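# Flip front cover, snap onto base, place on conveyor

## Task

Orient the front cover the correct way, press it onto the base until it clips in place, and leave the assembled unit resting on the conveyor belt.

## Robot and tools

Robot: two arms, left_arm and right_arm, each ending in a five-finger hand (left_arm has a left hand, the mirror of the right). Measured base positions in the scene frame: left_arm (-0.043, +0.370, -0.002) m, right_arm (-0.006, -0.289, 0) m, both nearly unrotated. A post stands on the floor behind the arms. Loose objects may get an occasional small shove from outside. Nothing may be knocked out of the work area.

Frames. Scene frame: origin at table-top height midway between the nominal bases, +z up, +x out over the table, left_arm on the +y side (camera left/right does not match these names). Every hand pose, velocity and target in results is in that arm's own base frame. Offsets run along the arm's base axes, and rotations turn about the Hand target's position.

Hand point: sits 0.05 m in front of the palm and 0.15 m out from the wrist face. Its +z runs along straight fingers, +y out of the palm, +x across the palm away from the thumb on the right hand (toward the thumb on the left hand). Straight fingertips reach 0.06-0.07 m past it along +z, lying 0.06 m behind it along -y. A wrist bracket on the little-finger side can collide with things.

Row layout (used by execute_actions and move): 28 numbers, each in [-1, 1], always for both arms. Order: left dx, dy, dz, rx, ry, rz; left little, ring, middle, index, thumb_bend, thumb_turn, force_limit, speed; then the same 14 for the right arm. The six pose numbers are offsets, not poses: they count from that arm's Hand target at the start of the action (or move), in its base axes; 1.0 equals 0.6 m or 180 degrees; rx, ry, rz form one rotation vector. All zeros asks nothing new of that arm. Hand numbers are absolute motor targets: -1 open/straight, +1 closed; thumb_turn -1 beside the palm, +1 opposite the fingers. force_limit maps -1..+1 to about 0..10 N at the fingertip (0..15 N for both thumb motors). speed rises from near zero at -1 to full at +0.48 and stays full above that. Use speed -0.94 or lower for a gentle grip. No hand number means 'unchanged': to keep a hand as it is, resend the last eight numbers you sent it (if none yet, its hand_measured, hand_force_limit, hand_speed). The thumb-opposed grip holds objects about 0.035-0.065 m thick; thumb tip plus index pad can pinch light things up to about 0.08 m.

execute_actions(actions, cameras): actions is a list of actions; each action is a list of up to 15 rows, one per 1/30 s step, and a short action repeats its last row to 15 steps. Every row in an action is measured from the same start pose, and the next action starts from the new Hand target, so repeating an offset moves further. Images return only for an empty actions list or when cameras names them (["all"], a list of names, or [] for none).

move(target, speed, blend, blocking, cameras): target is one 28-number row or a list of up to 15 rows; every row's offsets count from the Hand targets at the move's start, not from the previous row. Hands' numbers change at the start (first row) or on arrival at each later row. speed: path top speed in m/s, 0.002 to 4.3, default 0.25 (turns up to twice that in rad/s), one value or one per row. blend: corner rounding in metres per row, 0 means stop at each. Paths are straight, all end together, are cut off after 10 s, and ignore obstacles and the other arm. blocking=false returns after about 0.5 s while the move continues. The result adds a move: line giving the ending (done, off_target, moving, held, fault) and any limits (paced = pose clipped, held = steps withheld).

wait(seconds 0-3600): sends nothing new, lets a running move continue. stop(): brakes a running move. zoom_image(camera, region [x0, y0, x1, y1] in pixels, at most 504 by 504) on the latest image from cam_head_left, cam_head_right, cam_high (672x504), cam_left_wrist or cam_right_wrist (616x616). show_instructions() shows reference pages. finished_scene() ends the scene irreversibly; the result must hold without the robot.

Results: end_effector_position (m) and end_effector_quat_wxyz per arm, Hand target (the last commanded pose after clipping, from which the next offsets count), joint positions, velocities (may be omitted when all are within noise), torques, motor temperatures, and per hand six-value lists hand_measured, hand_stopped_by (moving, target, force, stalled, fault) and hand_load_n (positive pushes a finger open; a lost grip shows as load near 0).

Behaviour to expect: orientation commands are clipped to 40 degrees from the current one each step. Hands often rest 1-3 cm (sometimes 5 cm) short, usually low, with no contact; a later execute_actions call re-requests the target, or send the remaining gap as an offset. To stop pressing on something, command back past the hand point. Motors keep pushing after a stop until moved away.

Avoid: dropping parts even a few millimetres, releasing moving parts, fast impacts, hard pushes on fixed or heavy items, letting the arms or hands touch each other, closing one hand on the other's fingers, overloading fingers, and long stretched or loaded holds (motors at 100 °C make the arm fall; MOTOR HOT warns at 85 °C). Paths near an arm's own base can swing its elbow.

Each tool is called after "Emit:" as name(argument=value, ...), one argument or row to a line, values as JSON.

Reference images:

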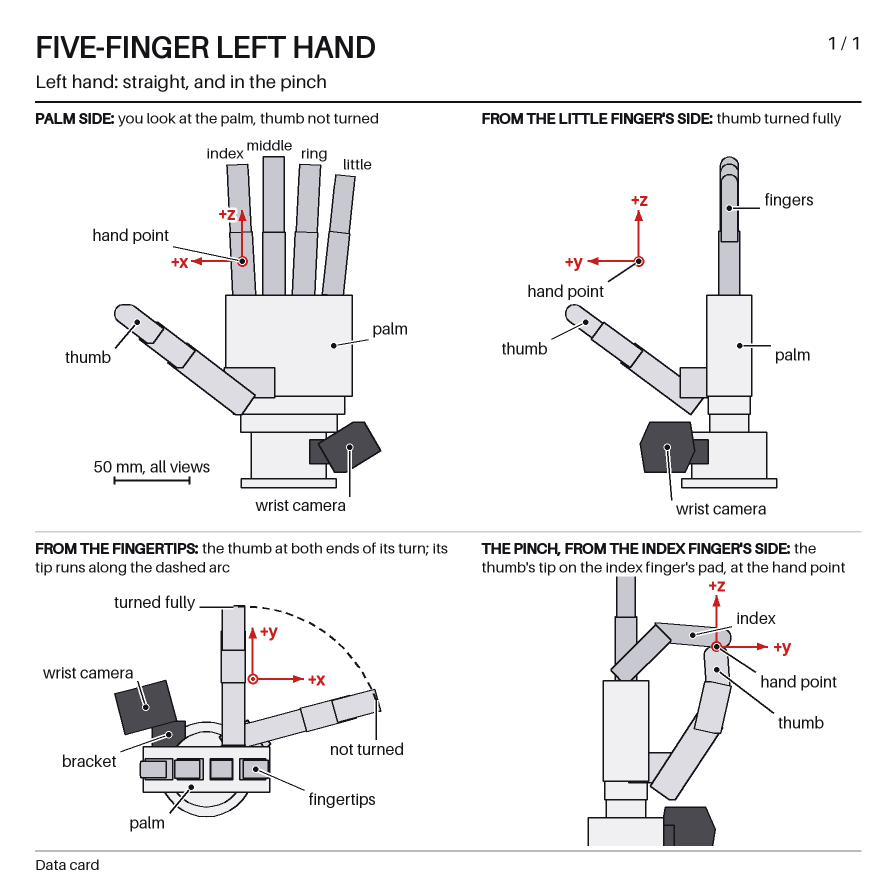

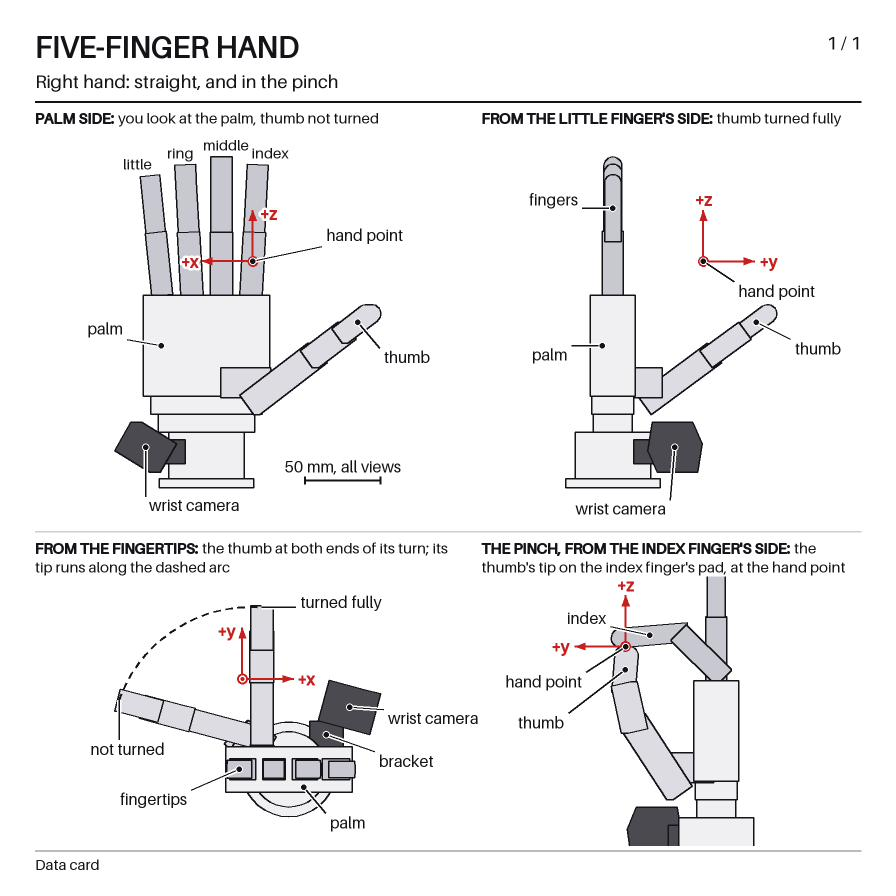

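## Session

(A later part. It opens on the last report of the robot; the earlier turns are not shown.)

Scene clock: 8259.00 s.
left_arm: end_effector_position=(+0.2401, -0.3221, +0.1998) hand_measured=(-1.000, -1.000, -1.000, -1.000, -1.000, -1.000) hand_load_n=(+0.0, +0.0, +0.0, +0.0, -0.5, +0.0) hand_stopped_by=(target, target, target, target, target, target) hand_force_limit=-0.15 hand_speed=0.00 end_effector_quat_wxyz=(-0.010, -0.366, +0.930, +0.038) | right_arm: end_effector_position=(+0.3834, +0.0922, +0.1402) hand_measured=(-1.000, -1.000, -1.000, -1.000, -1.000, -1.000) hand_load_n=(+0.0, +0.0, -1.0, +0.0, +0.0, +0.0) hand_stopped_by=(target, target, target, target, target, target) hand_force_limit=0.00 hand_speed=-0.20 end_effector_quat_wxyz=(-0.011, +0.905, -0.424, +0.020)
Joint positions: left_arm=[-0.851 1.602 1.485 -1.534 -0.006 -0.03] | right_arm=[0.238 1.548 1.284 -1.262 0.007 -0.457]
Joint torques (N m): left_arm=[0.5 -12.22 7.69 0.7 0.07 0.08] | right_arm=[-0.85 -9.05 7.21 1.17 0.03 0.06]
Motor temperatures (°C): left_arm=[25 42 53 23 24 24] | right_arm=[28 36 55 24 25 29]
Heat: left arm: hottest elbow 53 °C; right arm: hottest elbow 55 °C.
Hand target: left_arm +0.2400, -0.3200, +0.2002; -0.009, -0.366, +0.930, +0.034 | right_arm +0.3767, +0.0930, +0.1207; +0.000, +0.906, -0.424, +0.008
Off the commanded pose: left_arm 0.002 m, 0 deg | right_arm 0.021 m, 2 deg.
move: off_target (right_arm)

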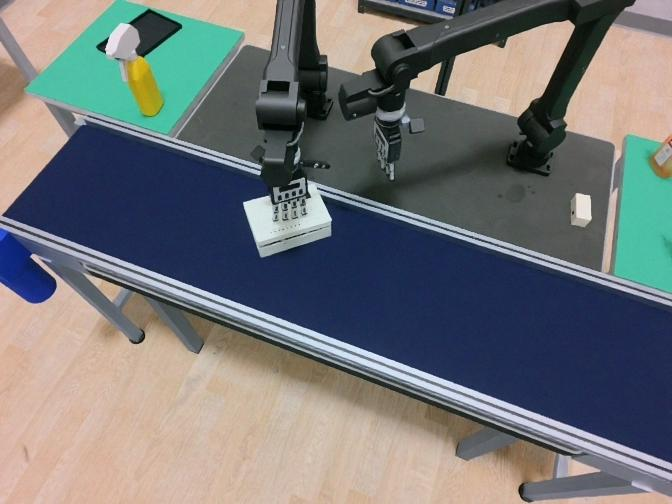

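Emit:
move(
  target=[0,0,0,0,0,0,-1,-1,-1,-1,-1,-1,-0.15,0,0,0,-0.05,0,0,0,-1,-1,-1,-1,-1,-1,0,-0.2],
  speed=0.06,
  cameras=["cam_high"],
)

Emit:
zoom_image(
  camera="cam_high",
  region=[240, 170, 340, 266],
)

Scene clock: 8267.87 s.
left_arm: end_effector_position=(+0.2401, -0.3221, +0.1998) hand_measured=(-1.000, -1.000, -1.000, -1.000, -1.000, -1.000) hand_load_n=(+0.0, +0.0, +0.0, +0.0, +0.0, +0.0) hand_stopped_by=(target, target, target, target, target, target) hand_force_limit=-0.15 hand_speed=0.00 end_effector_quat_wxyz=(-0.010, -0.366, +0.930, +0.038) | right_arm: end_effector_position=(+0.3820, +0.0918, +0.1358) hand_measured=(-1.000, -1.000, -1.000, -1.000, -1.000, -1.000) hand_load_n=(+0.0, +0.0, -4.5, +0.0, +0.0, +0.0) hand_stopped_by=(target, target, target, target, target, target) hand_force_limit=0.00 hand_speed=-0.20 end_effector_quat_wxyz=(-0.023, +0.905, -0.424, +0.035)
Joint positions: left_arm=[-0.851 1.602 1.485 -1.534 -0.006 -0.03] | right_arm=[0.238 1.52 1.246 -1.214 0.007 -0.457]
Joint torques (N m): left_arm=[0.5 -12.16 7.69 0.7 0.07 0.08] | right_arm=[-0.67 -5.42 5.86 1.96 0.04 0.06]
Heat: left arm: hottest elbow 53 °C; right arm: hottest elbow 53 °C.
Hand target: left_arm +0.2400, -0.3200, +0.2002; -0.009, -0.366, +0.930, +0.034 | right_arm +0.3767, +0.0930, +0.0906; +0.001, +0.906, -0.424, +0.007
Off the commanded pose: left_arm 0.002 m, 0 deg | right_arm 0.045 m, 4 deg.
move: off_target (right_arm)

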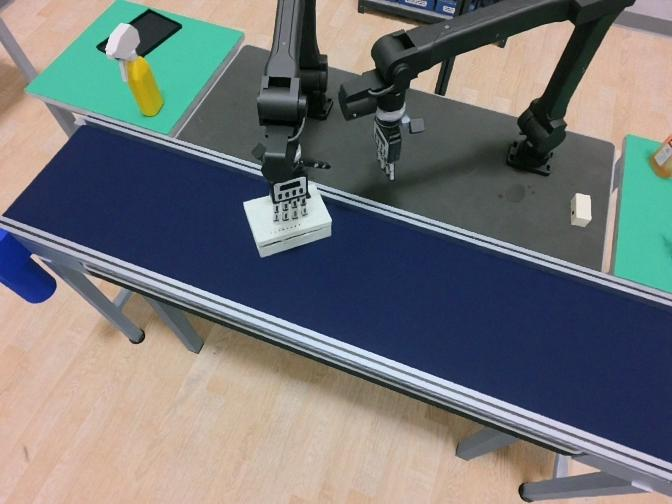

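Scaled by 5.040 from the camera's image (finer frame: 960x720).

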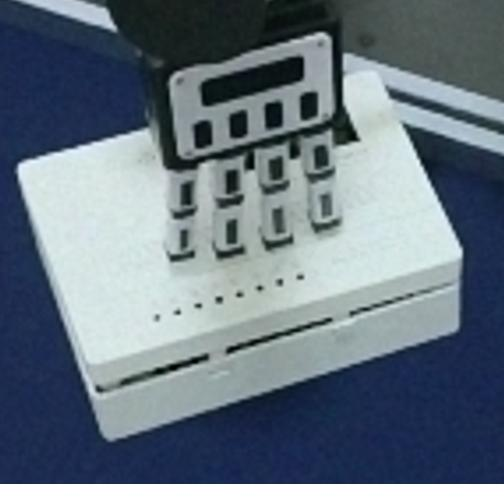

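Emit:
execute_actions(
  actions=[],
  cameras=["cam_head_left","cam_head_right","cam_right_wrist"],
)

Emit:
zoom_image(
  camera="cam_head_right",
  region=[340, 310, 420, 380],
)

Emit:
zoom_image(
  camera="cam_head_left",
  region=[330, 300, 410, 380],
)

Scene clock: 8285.10 s.
left_arm: end_effector_position=(+0.2401, -0.3221, +0.1998) hand_measured=(-1.000, -1.000, -1.000, -1.000, -1.000, -1.000) hand_load_n=(+0.0, +0.0, +0.0, +0.0, +0.0, +0.5) hand_stopped_by=(target, target, target, target, target, target) hand_force_limit=-0.15 hand_speed=0.00 end_effector_quat_wxyz=(-0.010, -0.366, +0.930, +0.038) | right_arm: end_effector_position=(+0.3821, +0.0919, +0.1359) hand_measured=(-1.000, -1.000, -1.000, -1.000, -1.000, -1.000) hand_load_n=(+0.0, +0.0, -4.0, +0.0, +0.0, +0.0) hand_stopped_by=(target, target, target, target, target, target) hand_force_limit=0.00 hand_speed=-0.20 end_effector_quat_wxyz=(-0.023, +0.905, -0.424, +0.035)
Joint positions: left_arm=[-0.851 1.602 1.485 -1.534 -0.006 -0.03] | right_arm=[0.238 1.52 1.246 -1.213 0.007 -0.457]
Joint velocities: within noise
Joint torques (N m): left_arm=[0.5 -12.22 7.68 0.72 0.07 0.07] | right_arm=[-0.62 -5.36 5.78 2.17 0.04 0.06]
Motor temperatures (°C): left_arm=[25 41 53 23 24 24] | right_arm=[28 35 51 24 25 29]
Heat: left arm: hottest elbow 53 °C; right arm: hottest elbow 51 °C.
Hand target: left_arm +0.2400, -0.3200, +0.2002; -0.009, -0.366, +0.930, +0.034 | right_arm +0.3768, +0.0930, +0.0908; +0.000, +0.906, -0.424, +0.008
Off the commanded pose: left_arm 0.002 m, 0 deg | right_arm 0.046 m, 4 deg.
Images, in order (width x height): cam_head_left 672x504, cam_head_right 672x504, cam_right_wrist 616x616.

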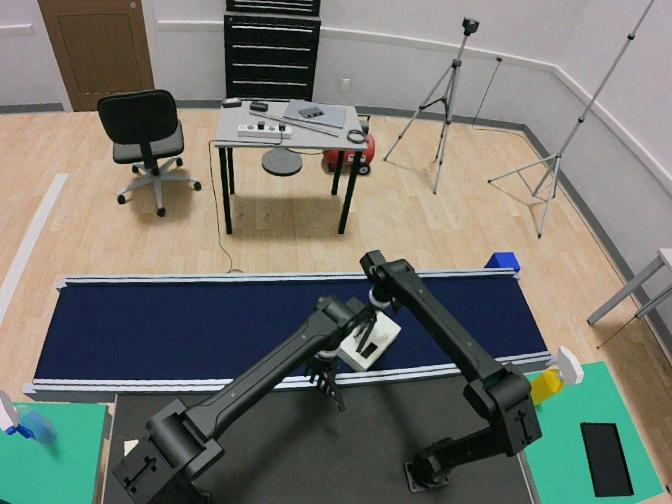

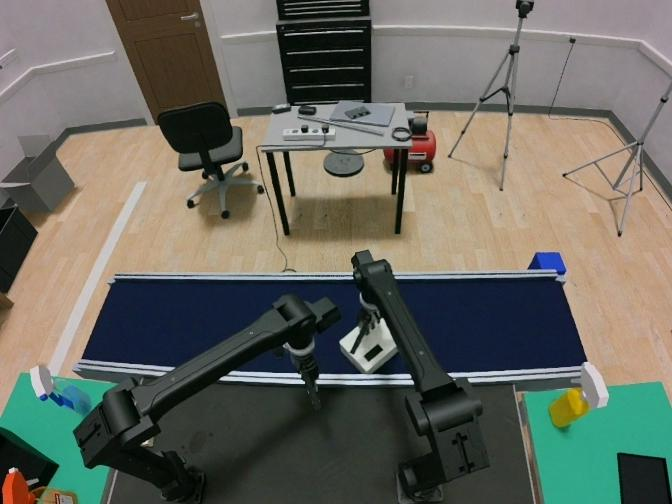

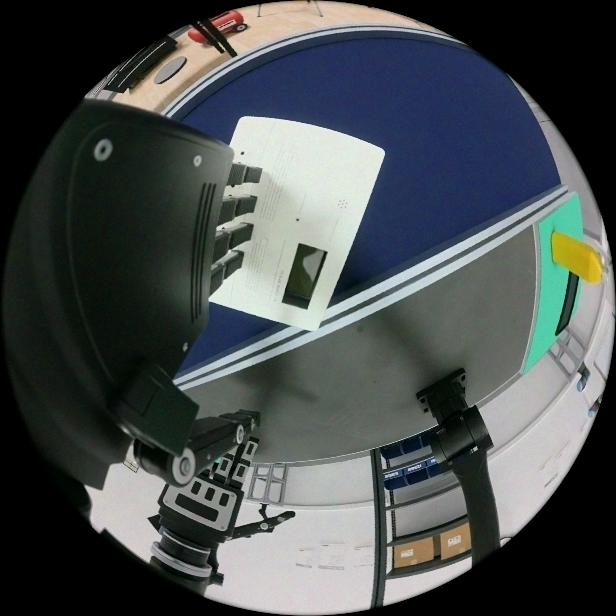

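Scaled by 6.300 from the camera's image (finer frame: 960x720).

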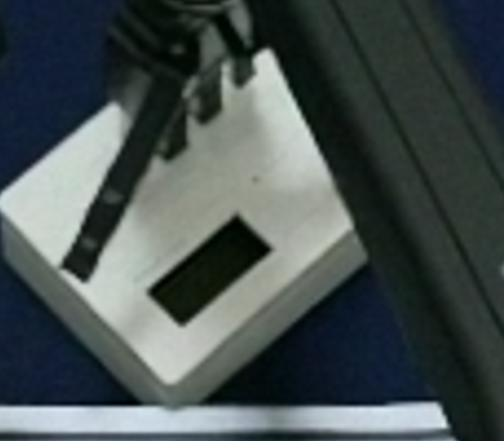

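Scaled by 6.300 from the camera's image (finer frame: 960x720).

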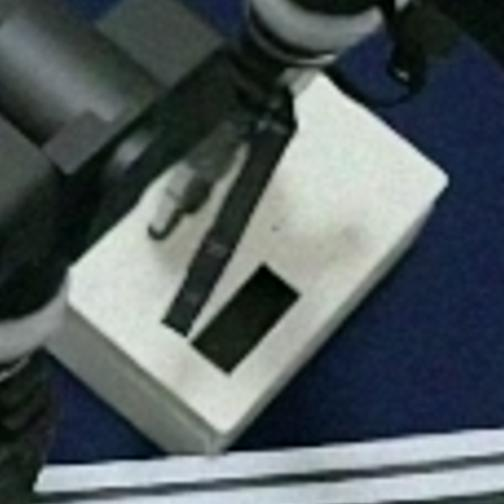

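Emit:
move(
  target=[
    [0,0,0,0,0,0,-1,-1,-1,-1,-1,-1,-0.15,0,0,0,0.124,0,0,0,-1,-1,-1,-1,-1,-1,0,-0.2],
    [0,0,0,0,0,0,-1,-1,-1,-1,-1,-1,-0.15,0,0.059,0.042,0.124,0,0,0,-1,-1,-1,-1,-1,-1,0,-0.2],
  ],
  speed=0.08,
  cameras=["cam_high"],
)

Emit:
zoom_image(
  camera="cam_high",
  region=[240, 170, 340, 266],
)

Scene clock: 8304.77 s.
left_arm: end_effector_position=(+0.2401, -0.3221, +0.1998) hand_measured=(-1.000, -1.000, -1.000, -1.000, -1.000, -1.000) hand_load_n=(+0.0, +0.0, +0.0, +0.0, +0.0, +0.0) hand_stopped_by=(target, target, target, target, target, target) hand_force_limit=-0.15 hand_speed=0.00 end_effector_quat_wxyz=(-0.010, -0.366, +0.930, +0.038) | right_arm: end_effector_position=(+0.3960, +0.1075, +0.1516) hand_measured=(-1.000, -1.000, -1.000, -1.000, -1.000, -1.000) hand_load_n=(+0.0, +0.0, +0.0, +0.0, +0.0, +0.0) hand_stopped_by=(target, target, target, target, target, target) hand_force_limit=0.00 hand_speed=-0.20 end_effector_quat_wxyz=(+0.011, +0.906, -0.423, -0.007)
Joint positions: left_arm=[-0.851 1.602 1.485 -1.534 -0.006 -0.03] | right_arm=[0.263 1.632 1.404 -1.368 0.008 -0.434]
Joint torques (N m): left_arm=[0.5 -12.22 7.68 0.72 0.07 0.08] | right_arm=[-0.26 -11.05 15.3 -0.02 -0.01 0.11]
Heat: left arm: hottest elbow 53 °C; right arm: hottest elbow 50 °C.
Hand target: left_arm +0.2400, -0.3200, +0.2002; -0.009, -0.366, +0.930, +0.034 | right_arm +0.4120, +0.1182, +0.1650; +0.001, +0.906, -0.424, +0.007
Off the commanded pose: left_arm 0.002 m, 0 deg | right_arm 0.024 m, 2 deg.
move: off_target (right_arm)

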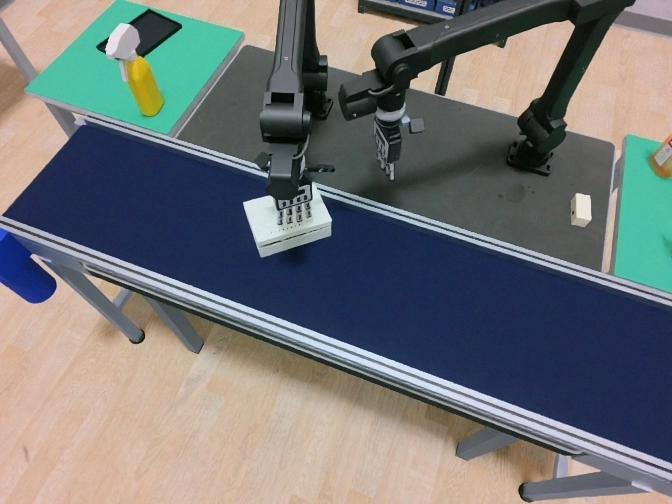

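Scaled by 5.040 from the camera's image (finer frame: 960x720).

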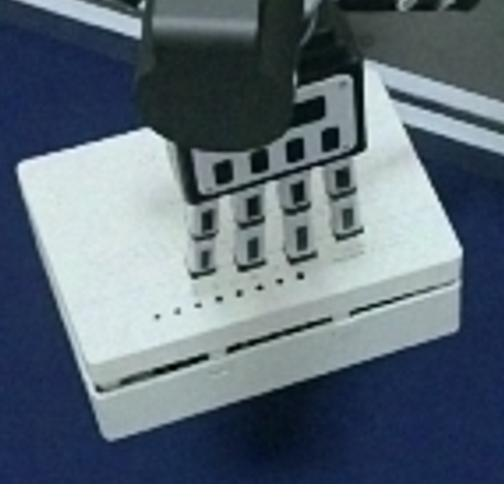

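Emit:
move(
  target=[0,0,0,0,0,0,-1,-1,-1,-1,-1,-1,-0.15,0,0.023,0.02,-0.004,0,0,0,-1,-1,-1,-1,-1,-1,0,-0.2],
  speed=0.08,
  cameras=["cam_high"],
)

Emit:
zoom_image(
  camera="cam_high",
  region=[240, 170, 340, 266],
)

Scene clock: 8314.47 s.
left_arm: end_effector_position=(+0.2401, -0.3221, +0.1998) hand_measured=(-1.000, -1.000, -1.000, -1.000, -1.000, -1.000) hand_load_n=(+0.0, +0.0, +0.0, +0.0, +0.0, +0.0) hand_stopped_by=(target, target, target, target, target, target) hand_force_limit=-0.15 hand_speed=0.00 end_effector_quat_wxyz=(-0.010, -0.366, +0.930, +0.038) | right_arm: end_effector_position=(+0.4095, +0.1188, +0.1484) hand_measured=(-1.000, -1.000, -1.000, -1.000, -1.000, -1.000) hand_load_n=(+0.0, +0.0, +0.0, +0.0, +0.0, +0.0) hand_stopped_by=(target, target, target, target, target, target) hand_force_limit=0.00 hand_speed=-0.20 end_effector_quat_wxyz=(+0.012, +0.906, -0.423, -0.008)
Joint positions: left_arm=[-0.851 1.602 1.485 -1.534 -0.006 -0.03] | right_arm=[0.278 1.676 1.451 -1.374 0.008 -0.419]
Joint torques (N m): left_arm=[0.5 -12.22 7.69 0.7 0.07 0.07] | right_arm=[-0.26 -11.69 15.5 -0.05 0 0.17]
Heat: left arm: hottest elbow 53 °C; right arm: hottest elbow 53 °C.
Hand target: left_arm +0.2400, -0.3200, +0.2002; -0.009, -0.366, +0.930, +0.034 | right_arm +0.4260, +0.1301, +0.1627; +0.000, +0.906, -0.424, +0.008
Off the commanded pose: left_arm 0.002 m, 0 deg | right_arm 0.024 m, 2 deg.
move: off_target (right_arm)

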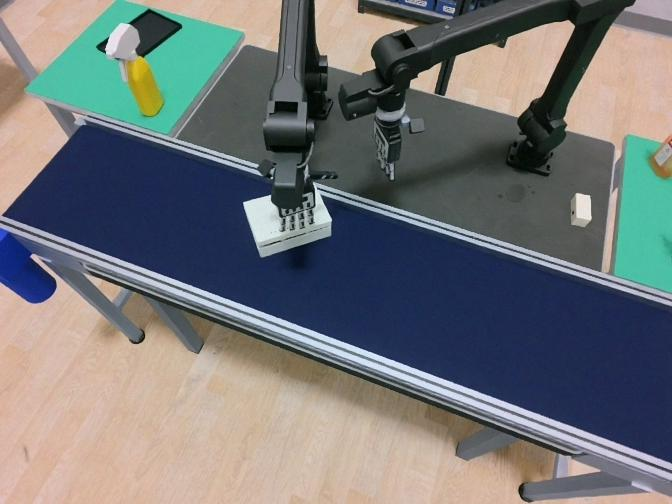

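Scaled by 5.040 from the camera's image (finer frame: 960x720).

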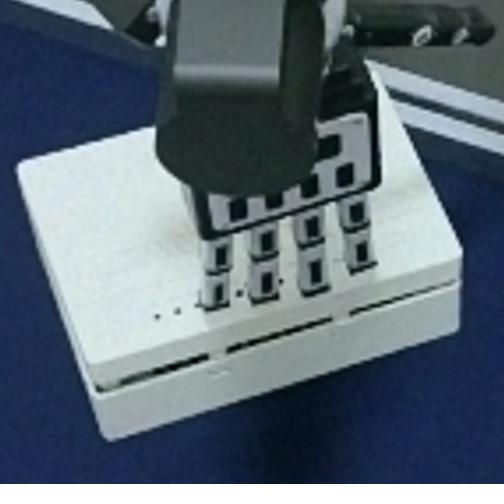

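Emit:
move(
  target=[0,0,0,0,0,0,-1,-1,-1,-1,-1,-1,-0.15,0,-0.045,-0.03,-0.03,0,0,0,-1,-1,-1,-1,-1,-1,0,-0.2],
  speed=0.08,
  cameras=["cam_high"],
)

Emit:
zoom_image(
  camera="cam_high",
  region=[240, 170, 340, 266],
)

Scene clock: 8325.10 s.
left_arm: end_effector_position=(+0.2401, -0.3221, +0.1998) hand_measured=(-1.000, -1.000, -1.000, -1.000, -1.000, -1.000) hand_load_n=(+0.0, +0.0, +0.0, +0.0, -0.5, +0.0) hand_stopped_by=(target, target, target, target, target, target) hand_force_limit=-0.15 hand_speed=0.00 end_effector_quat_wxyz=(-0.010, -0.366, +0.930, +0.038) | right_arm: end_effector_position=(+0.3995, +0.1160, +0.1439) hand_measured=(-1.000, -1.000, -1.000, -1.000, -1.000, -1.000) hand_load_n=(+0.0, +0.0, +0.0, +0.0, +0.0, +0.0) hand_stopped_by=(target, target, target, target, target, target) hand_force_limit=0.00 hand_speed=-0.20 end_effector_quat_wxyz=(+0.003, +0.906, -0.423, +0.002)
Joint positions: left_arm=[-0.851 1.602 1.485 -1.534 -0.006 -0.03] | right_arm=[0.278 1.633 1.389 -1.328 0.008 -0.418]
Joint torques (N m): left_arm=[0.5 -12.16 7.69 0.72 0.07 0.07] | right_arm=[-1.67 -12.63 9.03 0.75 0.02 -0.04]
Heat: left arm: hottest elbow 53 °C; right arm: hottest elbow 54 °C.
Hand target: left_arm +0.2400, -0.3200, +0.2002; -0.009, -0.366, +0.930, +0.034 | right_arm +0.3990, +0.1122, +0.1446; +0.000, +0.906, -0.424, +0.007
Off the commanded pose: left_arm 0.002 m, 0 deg | right_arm 0.004 m, 1 deg.
move: done

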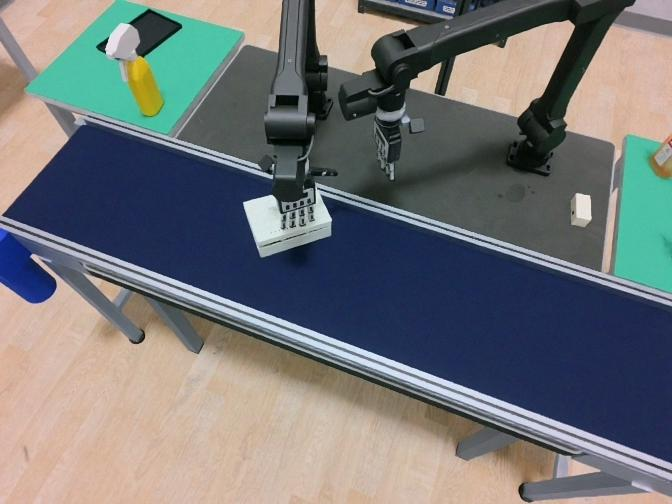

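Scaled by 5.040 from the camera's image (finer frame: 960x720).

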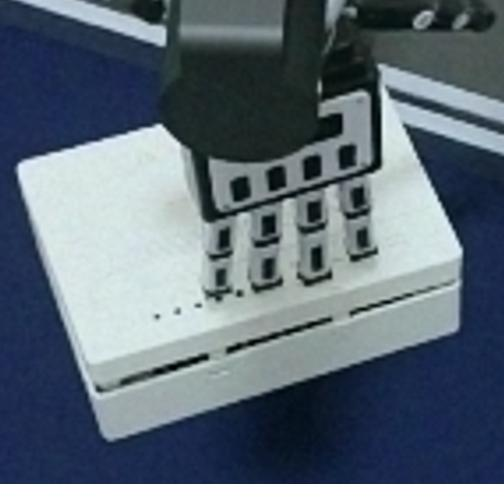

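Emit:
move(
  target=[0,0,0,0,0,0,-1,-1,-1,-1,-1,-1,-0.15,0,0,0,-0.05,0,0,0,-1,-1,-1,-1,-1,-1,0,-0.2],
  speed=0.06,
  cameras=["cam_high"],
)

Emit:
zoom_image(
  camera="cam_high",
  region=[240, 170, 340, 266],
)

Scene clock: 8333.20 s.
left_arm: end_effector_position=(+0.2401, -0.3221, +0.1998) hand_measured=(-1.000, -1.000, -1.000, -1.000, -1.000, -1.000) hand_load_n=(+0.0, +0.0, +0.5, +0.0, +0.0, +0.0) hand_stopped_by=(target, target, target, target, target, target) hand_force_limit=-0.15 hand_speed=0.00 end_effector_quat_wxyz=(-0.010, -0.366, +0.930, +0.038) | right_arm: end_effector_position=(+0.4000, +0.1164, +0.1397) hand_measured=(-1.000, -1.000, -1.000, -1.000, -1.000, -1.000) hand_load_n=(+0.0, +0.0, -3.0, +0.0, +0.0, +0.0) hand_stopped_by=(target, target, target, target, target, target) hand_force_limit=0.00 hand_speed=-0.20 end_effector_quat_wxyz=(-0.011, +0.906, -0.423, +0.018)
Joint positions: left_arm=[-0.851 1.602 1.485 -1.534 -0.006 -0.03] | right_arm=[0.278 1.606 1.352 -1.275 0.006 -0.418]
Joint torques (N m): left_arm=[0.5 -12.22 7.68 0.72 0.07 0.07] | right_arm=[-1.61 -9 7.45 1.66 0.07 -0.04]
Heat: left arm: hottest elbow 53 °C; right arm: hottest elbow 53 °C.
Hand target: left_arm +0.2400, -0.3200, +0.2002; -0.009, -0.366, +0.930, +0.034 | right_arm +0.3989, +0.1122, +0.1148; +0.000, +0.906, -0.424, +0.007
Off the commanded pose: left_arm 0.002 m, 0 deg | right_arm 0.025 m, 2 deg.
move: off_target (right_arm)

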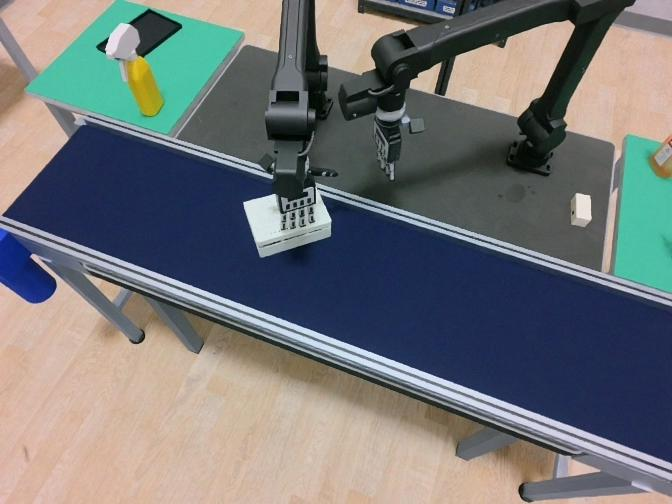

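Scaled by 5.040 from the camera's image (finer frame: 960x720).

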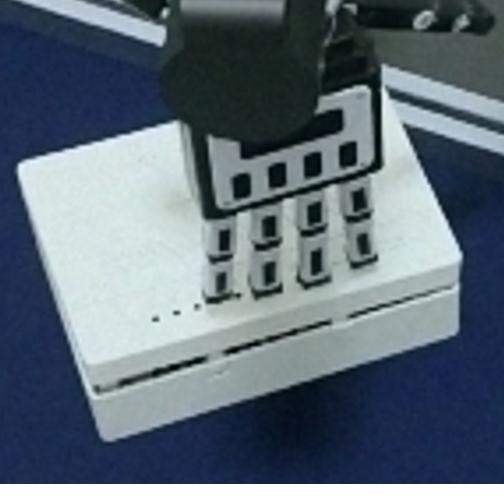

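Emit:
move(
  target=[0,0,0,0,0,0,-1,-1,-1,-1,-1,-1,-0.15,0,0,0,-0.04,0,0,0,-1,-1,-1,-1,-1,-1,0,-0.2],
  speed=0.06,
  cameras=["cam_high"],
)

Emit:
zoom_image(
  camera="cam_high",
  region=[240, 170, 340, 266],
)

Scene clock: 8339.63 s.
left_arm: end_effector_position=(+0.2401, -0.3221, +0.1998) hand_measured=(-1.000, -1.000, -1.000, -1.000, -1.000, -1.000) hand_load_n=(+0.0, +0.0, +0.0, +0.0, -0.5, +0.0) hand_stopped_by=(target, target, target, target, target, target) hand_force_limit=-0.15 hand_speed=0.00 end_effector_quat_wxyz=(-0.010, -0.366, +0.930, +0.038) | right_arm: end_effector_position=(+0.4034, +0.1174, +0.1329) hand_measured=(-1.000, -1.000, -1.000, -1.000, -1.000, -1.000) hand_load_n=(+0.0, +0.0, -4.0, +0.0, +0.0, +0.0) hand_stopped_by=(target, target, target, target, target, target) hand_force_limit=0.00 hand_speed=-0.20 end_effector_quat_wxyz=(-0.024, +0.905, -0.423, +0.032)
Joint positions: left_arm=[-0.851 1.602 1.485 -1.534 -0.006 -0.03] | right_arm=[0.278 1.593 1.323 -1.222 0.006 -0.418]
Joint torques (N m): left_arm=[0.5 -12.22 7.69 0.72 0.07 0.08] | right_arm=[-1.55 -6.89 6.11 1.94 0.06 -0.03]
Heat: left arm: hottest elbow 53 °C; right arm: hottest elbow 52 °C.
Hand target: left_arm +0.2400, -0.3200, +0.2002; -0.009, -0.366, +0.930, +0.034 | right_arm +0.3990, +0.1122, +0.0907; +0.000, +0.906, -0.424, +0.007
Off the commanded pose: left_arm 0.002 m, 0 deg | right_arm 0.043 m, 4 deg.
move: off_target (right_arm)

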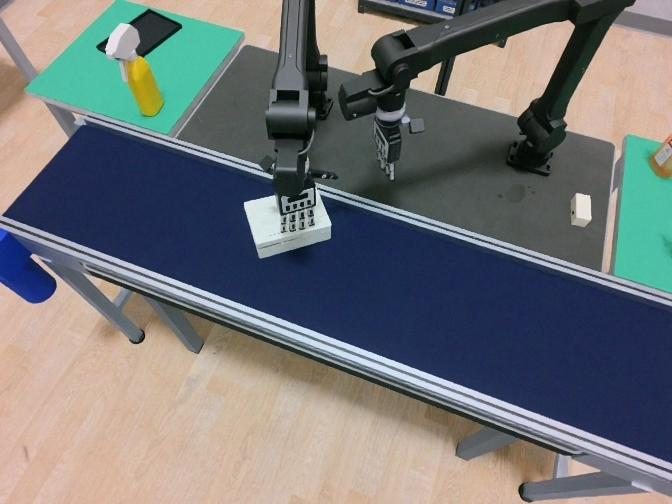

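Scaled by 5.040 from the camera's image (finer frame: 960x720).

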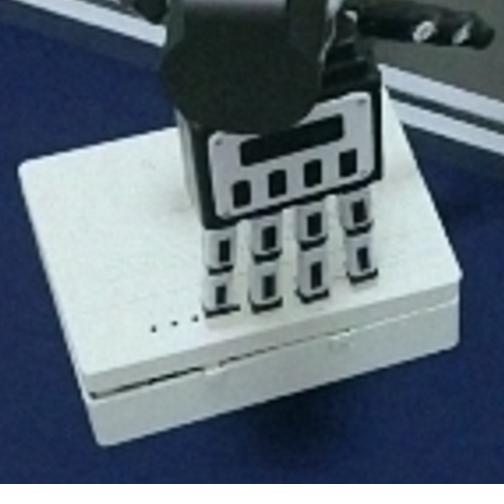

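Emit:
move(
  target=[
    [0,0,0,0,0,0,-1,-1,-1,-1,-1,-1,-0.15,0,0,0,0.12,0,0,0,-1,-1,-1,-1,-1,-1,0,-0.2],
    [0,0,0,0,0,0,-1,-1,-1,-1,-1,-1,-0.15,0,0.045,-0.06,0.12,0,0,0,-1,-1,-1,-1,-1,-1,0,-0.2],
  ],
  speed=0.08,
  cameras=["cam_high"],
)

Emit:
zoom_image(
  camera="cam_high",
  region=[240, 170, 340, 266],
)

Scene clock: 8354.47 s.
left_arm: end_effector_position=(+0.2401, -0.3221, +0.1998) hand_measured=(-1.000, -1.000, -1.000, -1.000, -1.000, -1.000) hand_load_n=(+0.0, +0.0, +0.0, +0.0, +0.0, +0.0) hand_stopped_by=(target, target, target, target, target, target) hand_force_limit=-0.15 hand_speed=0.00 end_effector_quat_wxyz=(-0.010, -0.366, +0.930, +0.038) | right_arm: end_effector_position=(+0.4067, +0.0782, +0.1496) hand_measured=(-1.000, -1.000, -1.000, -1.000, -1.000, -1.000) hand_load_n=(+0.0, +0.0, +0.0, +0.0, +0.0, +0.0) hand_stopped_by=(target, target, target, target, target, target) hand_force_limit=0.00 hand_speed=-0.20 end_effector_quat_wxyz=(+0.011, +0.905, -0.426, -0.007)
Joint positions: left_arm=[-0.851 1.602 1.485 -1.534 -0.006 -0.03] | right_arm=[0.199 1.642 1.411 -1.364 0.009 -0.492]
Joint torques (N m): left_arm=[0.5 -12.22 7.69 0.7 0.07 0.07] | right_arm=[-1.9 -11.05 15.27 -0.05 -0.05 -0.12]
Heat: left arm: hottest elbow 53 °C; right arm: hottest elbow 51 °C.
Hand target: left_arm +0.2400, -0.3200, +0.2002; -0.009, -0.366, +0.930, +0.034 | right_arm +0.4258, +0.0761, +0.1626; +0.001, +0.906, -0.424, +0.007
Off the commanded pose: left_arm 0.002 m, 0 deg | right_arm 0.023 m, 2 deg.
move: off_target (right_arm)

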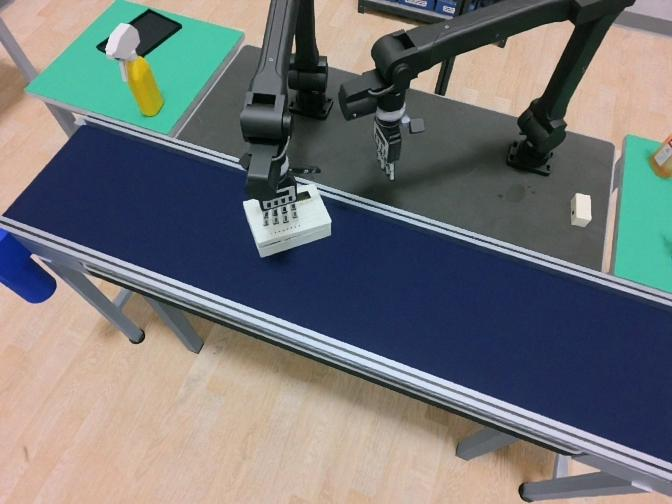

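Scaled by 5.040 from the camera's image (finer frame: 960x720).

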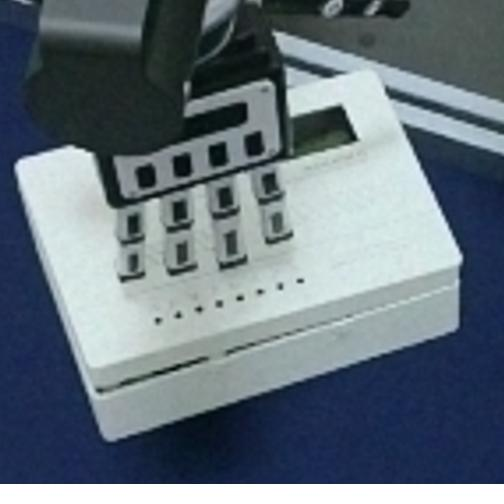

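Emit:
move(
  target=[0,0,0,0,0,0,-1,-1,-1,-1,-1,-1,-0.15,0,0.045,0.045,0,0,0,0,-1,-1,-1,-1,-1,-1,0,-0.2],
  speed=0.08,
  cameras=["cam_high"],
)

Emit:
zoom_image(
  camera="cam_high",
  region=[240, 170, 340, 266],
)

Scene clock: 8365.00 s.
left_arm: end_effector_position=(+0.2401, -0.3221, +0.1998) hand_measured=(-1.000, -1.000, -1.000, -1.000, -1.000, -1.000) hand_load_n=(+0.0, +0.0, +0.0, +0.0, +0.0, +0.0) hand_stopped_by=(target, target, target, target, target, target) hand_force_limit=-0.15 hand_speed=0.00 end_effector_quat_wxyz=(-0.010, -0.366, +0.930, +0.038) | right_arm: end_effector_position=(+0.4368, +0.0930, +0.1498) hand_measured=(-1.000, -1.000, -1.000, -1.000, -1.000, -1.000) hand_load_n=(+0.0, +0.0, +0.0, +0.0, +0.0, +0.0) hand_stopped_by=(target, target, target, target, target, target) hand_force_limit=0.00 hand_speed=-0.20 end_effector_quat_wxyz=(+0.011, +0.906, -0.423, -0.007)
Joint positions: left_arm=[-0.851 1.602 1.485 -1.534 -0.006 -0.03] | right_arm=[0.216 1.724 1.518 -1.389 0.009 -0.482]
Joint torques (N m): left_arm=[0.5 -12.16 7.69 0.72 0.07 0.07] | right_arm=[-0.26 -12.34 15.34 -0.08 -0.09 0.16]
Heat: left arm: hottest elbow 53 °C; right arm: hottest elbow 53 °C.
Hand target: left_arm +0.2400, -0.3200, +0.2002; -0.009, -0.366, +0.930, +0.034 | right_arm +0.4529, +0.1032, +0.1626; +0.001, +0.906, -0.424, +0.007
Off the commanded pose: left_arm 0.002 m, 0 deg | right_arm 0.023 m, 2 deg.
move: off_target (right_arm)

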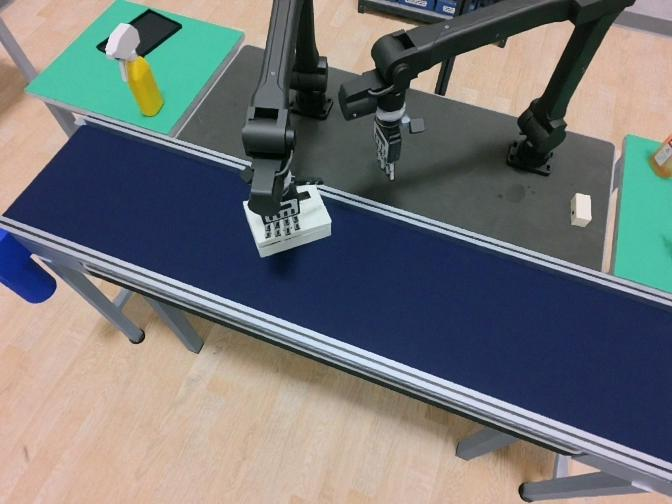

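Scaled by 5.040 from the camera's image (finer frame: 960x720).

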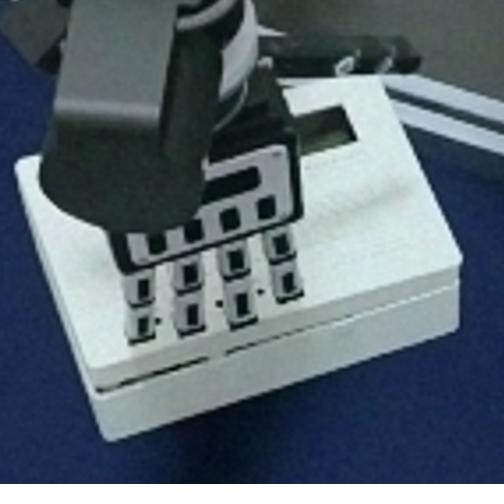

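Emit:
move(
  target=[0,0,0,0,0,0,-1,-1,-1,-1,-1,-1,-0.15,0,-0.035,-0.03,-0.075,0,0,0,-1,-1,-1,-1,-1,-1,0,-0.2],
  speed=0.06,
  cameras=["cam_high"],
)

Emit:
zoom_image(
  camera="cam_high",
  region=[240, 170, 340, 266],
)

Scene clock: 8375.03 s.
left_arm: end_effector_position=(+0.2401, -0.3221, +0.1998) hand_measured=(-1.000, -1.000, -1.000, -1.000, -1.000, -1.000) hand_load_n=(+0.0, +0.0, +0.0, +0.0, +0.0, +0.0) hand_stopped_by=(target, target, target, target, target, target) hand_force_limit=-0.15 hand_speed=0.00 end_effector_quat_wxyz=(-0.010, -0.366, +0.930, +0.038) | right_arm: end_effector_position=(+0.4362, +0.0929, +0.1172) hand_measured=(-1.000, -1.000, -1.000, -1.000, -1.000, -1.000) hand_load_n=(+0.0, +0.0, +0.0, +0.0, +0.0, +0.0) hand_stopped_by=(target, target, target, target, target, target) hand_force_limit=0.00 hand_speed=-0.20 end_effector_quat_wxyz=(+0.000, +0.906, -0.423, +0.008)
Joint positions: left_arm=[-0.851 1.602 1.485 -1.534 -0.006 -0.03] | right_arm=[0.216 1.717 1.427 -1.269 0.009 -0.482]
Joint torques (N m): left_arm=[0.5 -12.22 7.68 0.72 0.07 0.07] | right_arm=[-2.14 -13.86 8.42 0.36 -0.07 -0.09]
Heat: left arm: hottest elbow 53 °C; right arm: hottest elbow 53 °C.
Hand target: left_arm +0.2400, -0.3200, +0.2002; -0.009, -0.366, +0.930, +0.034 | right_arm +0.4319, +0.0852, +0.1177; +0.000, +0.906, -0.424, +0.008
Off the commanded pose: left_arm 0.002 m, 0 deg | right_arm 0.009 m, 0 deg.
move: done

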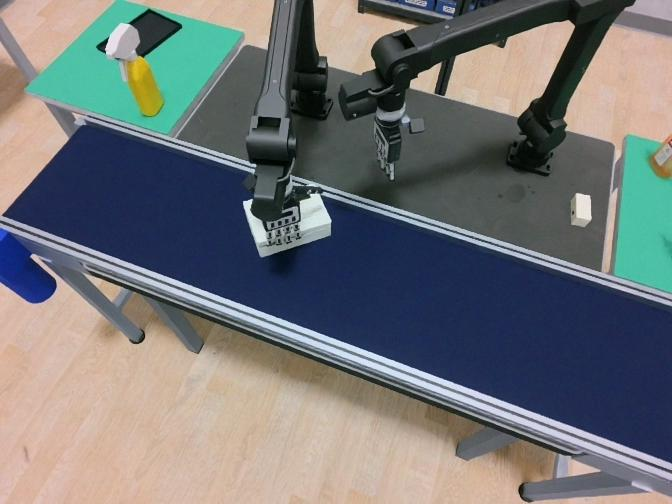

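Scaled by 5.040 from the camera's image (finer frame: 960x720).

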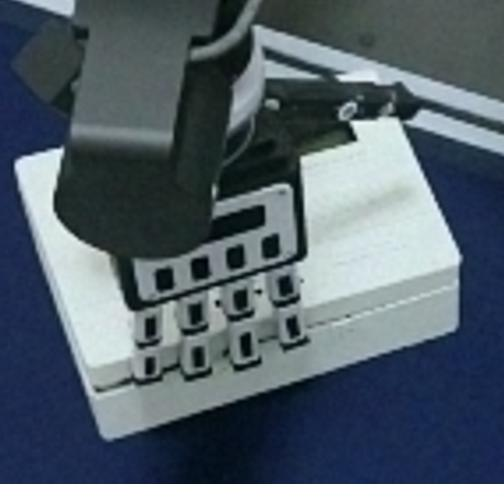

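Emit:
move(
  target=[
    [0,0,0,0,0,0,-1,-1,-1,-1,-1,-1,-0.15,0,0.015,0.02,0.09,0,0,0,-1,-1,-1,-1,-1,-1,0,-0.2],
    [0,0,0,0,0,0,-1,-1,-1,-1,-1,-1,-0.15,0,-0.035,-0.02,0.09,0,0,0,-1,-1,-1,-1,-1,-1,0,-0.2],
  ],
  speed=0.08,
  cameras=["cam_high"],
)

Emit:
zoom_image(
  camera="cam_high",
  region=[240, 170, 340, 266],
)

Scene clock: 8387.87 s.
left_arm: end_effector_position=(+0.2401, -0.3221, +0.1998) hand_measured=(-1.000, -1.000, -1.000, -1.000, -1.000, -1.000) hand_load_n=(+0.0, +0.0, +0.0, +0.0, +0.0, +0.0) hand_stopped_by=(target, target, target, target, target, target) hand_force_limit=-0.15 hand_speed=0.00 end_effector_quat_wxyz=(-0.010, -0.366, +0.930, +0.038) | right_arm: end_effector_position=(+0.4107, +0.0798, +0.1715) hand_measured=(-1.000, -1.000, -1.000, -1.000, -1.000, -1.000) hand_load_n=(+0.0, +0.0, +0.0, +0.0, +0.0, +0.0) hand_stopped_by=(target, target, target, target, target, target) hand_force_limit=0.00 hand_speed=-0.20 end_effector_quat_wxyz=(+0.004, +0.905, -0.425, +0.004)
Joint positions: left_arm=[-0.851 1.602 1.485 -1.534 -0.006 -0.03] | right_arm=[0.201 1.623 1.45 -1.397 0.01 -0.493]
Joint torques (N m): left_arm=[0.5 -12.22 7.69 0.7 0.07 0.08] | right_arm=[-2.2 -12.45 9.33 0.7 -0.11 -0.1]
Heat: left arm: hottest elbow 53 °C; right arm: hottest elbow 53 °C.
Hand target: left_arm +0.2400, -0.3200, +0.2002; -0.009, -0.366, +0.930, +0.034 | right_arm +0.4109, +0.0731, +0.1717; +0.000, +0.906, -0.424, +0.008
Off the commanded pose: left_arm 0.002 m, 0 deg | right_arm 0.007 m, 1 deg.
move: done

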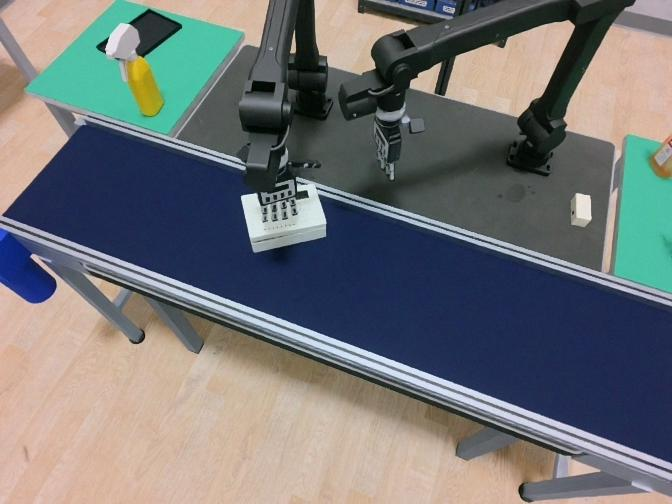

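Scaled by 5.040 from the camera's image (finer frame: 960x720).

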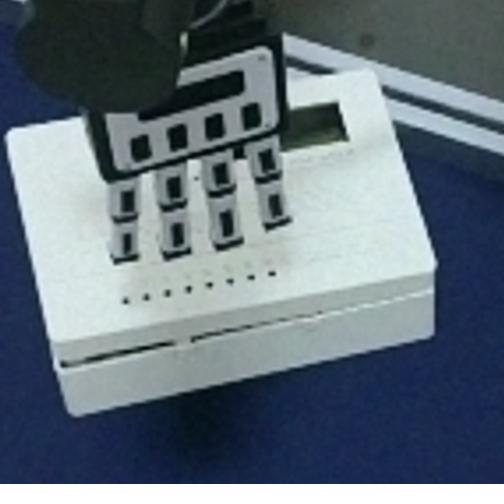

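Emit:
move(
  target=[0,0,0,0,0,0,-1,-1,-1,-1,-1,-1,-0.15,0,0.018,0.015,-0.035,0,0,0,-1,-1,-1,-1,-1,-1,0,-0.2],
  speed=0.08,
  cameras=["cam_high"],
)

Emit:
zoom_image(
  camera="cam_high",
  region=[240, 170, 340, 266],
)

Scene clock: 8419.73 s.
left_arm: end_effector_position=(+0.2401, -0.3221, +0.1998) hand_measured=(-1.000, -1.000, -1.000, -1.000, -1.000, -1.000) hand_load_n=(+0.0, +0.0, +0.0, +0.0, +0.0, +0.0) hand_stopped_by=(target, target, target, target, target, target) hand_force_limit=-0.15 hand_speed=0.00 end_effector_quat_wxyz=(-0.010, -0.366, +0.930, +0.038) | right_arm: end_effector_position=(+0.4215, +0.0819, +0.1574) hand_measured=(-1.000, -1.000, -1.000, -1.000, -1.000, -1.000) hand_load_n=(+0.0, +0.0, +0.0, +0.0, +0.0, +0.0) hand_stopped_by=(target, target, target, target, target, target) hand_force_limit=0.00 hand_speed=-0.20 end_effector_quat_wxyz=(-0.001, +0.905, -0.424, +0.010)
Joint positions: left_arm=[-0.851 1.602 1.485 -1.534 -0.006 -0.03] | right_arm=[0.201 1.646 1.445 -1.353 0.01 -0.493]
Joint torques (N m): left_arm=[0.5 -12.22 7.68 0.72 0.07 0.07] | right_arm=[-1.2 -11.52 9.44 0.8 -0.13 0]
Heat: left arm: hottest elbow 52 °C; right arm: hottest elbow 51 °C.
Hand target: left_arm +0.2400, -0.3200, +0.2002; -0.009, -0.366, +0.930, +0.034 | right_arm +0.4217, +0.0821, +0.1507; +0.000, +0.906, -0.424, +0.007
Off the commanded pose: left_arm 0.002 m, 0 deg | right_arm 0.007 m, 0 deg.
move: done

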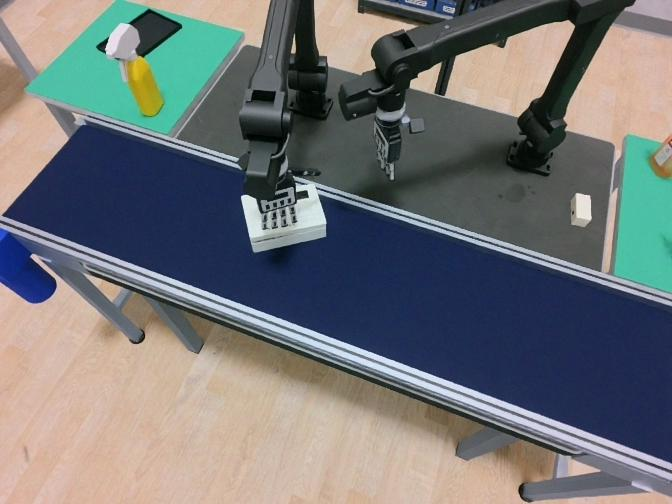

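Scaled by 5.040 from the camera's image (finer frame: 960x720).

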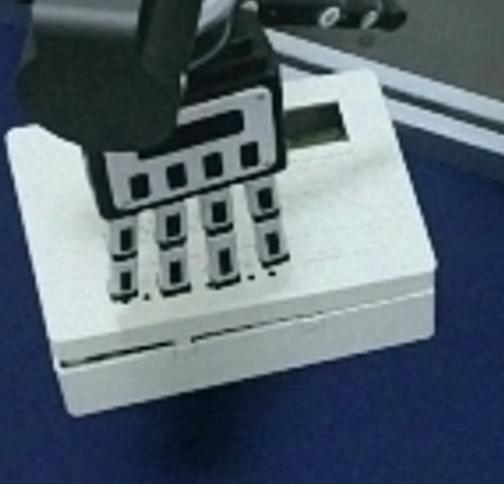

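Emit:
move(
  target=[0,0,0,0,0,0,-1,-1,-1,-1,-1,-1,-0.15,0,-0.005,0,-0.045,0,0,0,-1,-1,-1,-1,-1,-1,0,-0.2],
  speed=0.06,
  cameras=["cam_high"],
)

Emit:
zoom_image(
  camera="cam_high",
  region=[240, 170, 340, 266],
)

Scene clock: 8429.73 s.
left_arm: end_effector_position=(+0.2401, -0.3221, +0.1998) hand_measured=(-1.000, -1.000, -1.000, -1.000, -1.000, -1.000) hand_load_n=(+0.0, +0.0, +0.0, +0.0, +0.0, +0.0) hand_stopped_by=(target, target, target, target, target, target) hand_force_limit=-0.15 hand_speed=0.00 end_effector_quat_wxyz=(-0.010, -0.366, +0.930, +0.038) | right_arm: end_effector_position=(+0.4210, +0.0819, +0.1393) hand_measured=(-1.000, -1.000, -1.000, -1.000, -1.000, -1.000) hand_load_n=(+0.0, +0.5, -1.5, +0.0, +0.0, +0.0) hand_stopped_by=(target, target, target, target, target, target) hand_force_limit=0.00 hand_speed=-0.20 end_effector_quat_wxyz=(-0.005, +0.905, -0.424, +0.014)
Joint positions: left_arm=[-0.851 1.602 1.485 -1.534 -0.006 -0.03] | right_arm=[0.201 1.647 1.4 -1.295 0.01 -0.493]
Joint torques (N m): left_arm=[0.5 -12.22 7.68 0.72 0.07 0.08] | right_arm=[-1.03 -10.7 8.25 1.25 -0.1 0.02]
Heat: left arm: hottest elbow 52 °C; right arm: hottest elbow 50 °C.
Hand target: left_arm +0.2400, -0.3200, +0.2002; -0.009, -0.366, +0.930, +0.034 | right_arm +0.4187, +0.0821, +0.1237; +0.001, +0.906, -0.424, +0.007
Off the commanded pose: left_arm 0.002 m, 0 deg | right_arm 0.016 m, 1 deg.
move: off_target (right_arm)

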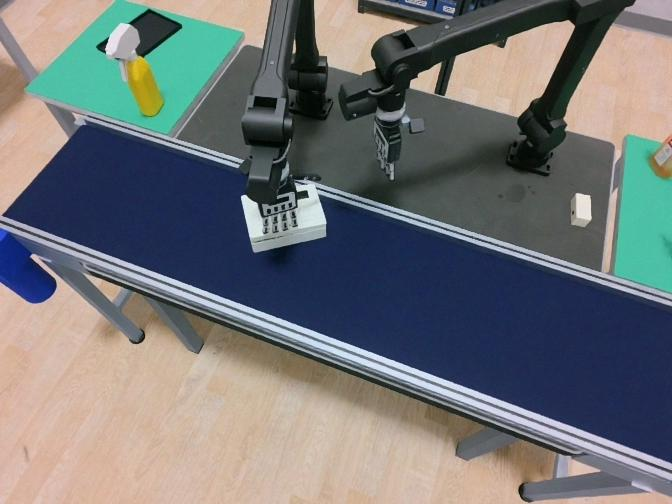

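Scaled by 5.040 from the camera's image (finer frame: 960x720).

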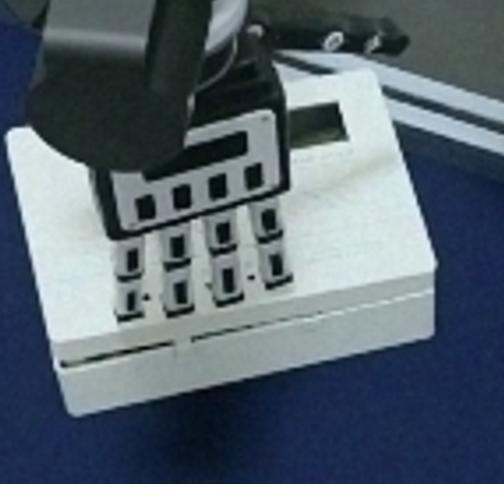

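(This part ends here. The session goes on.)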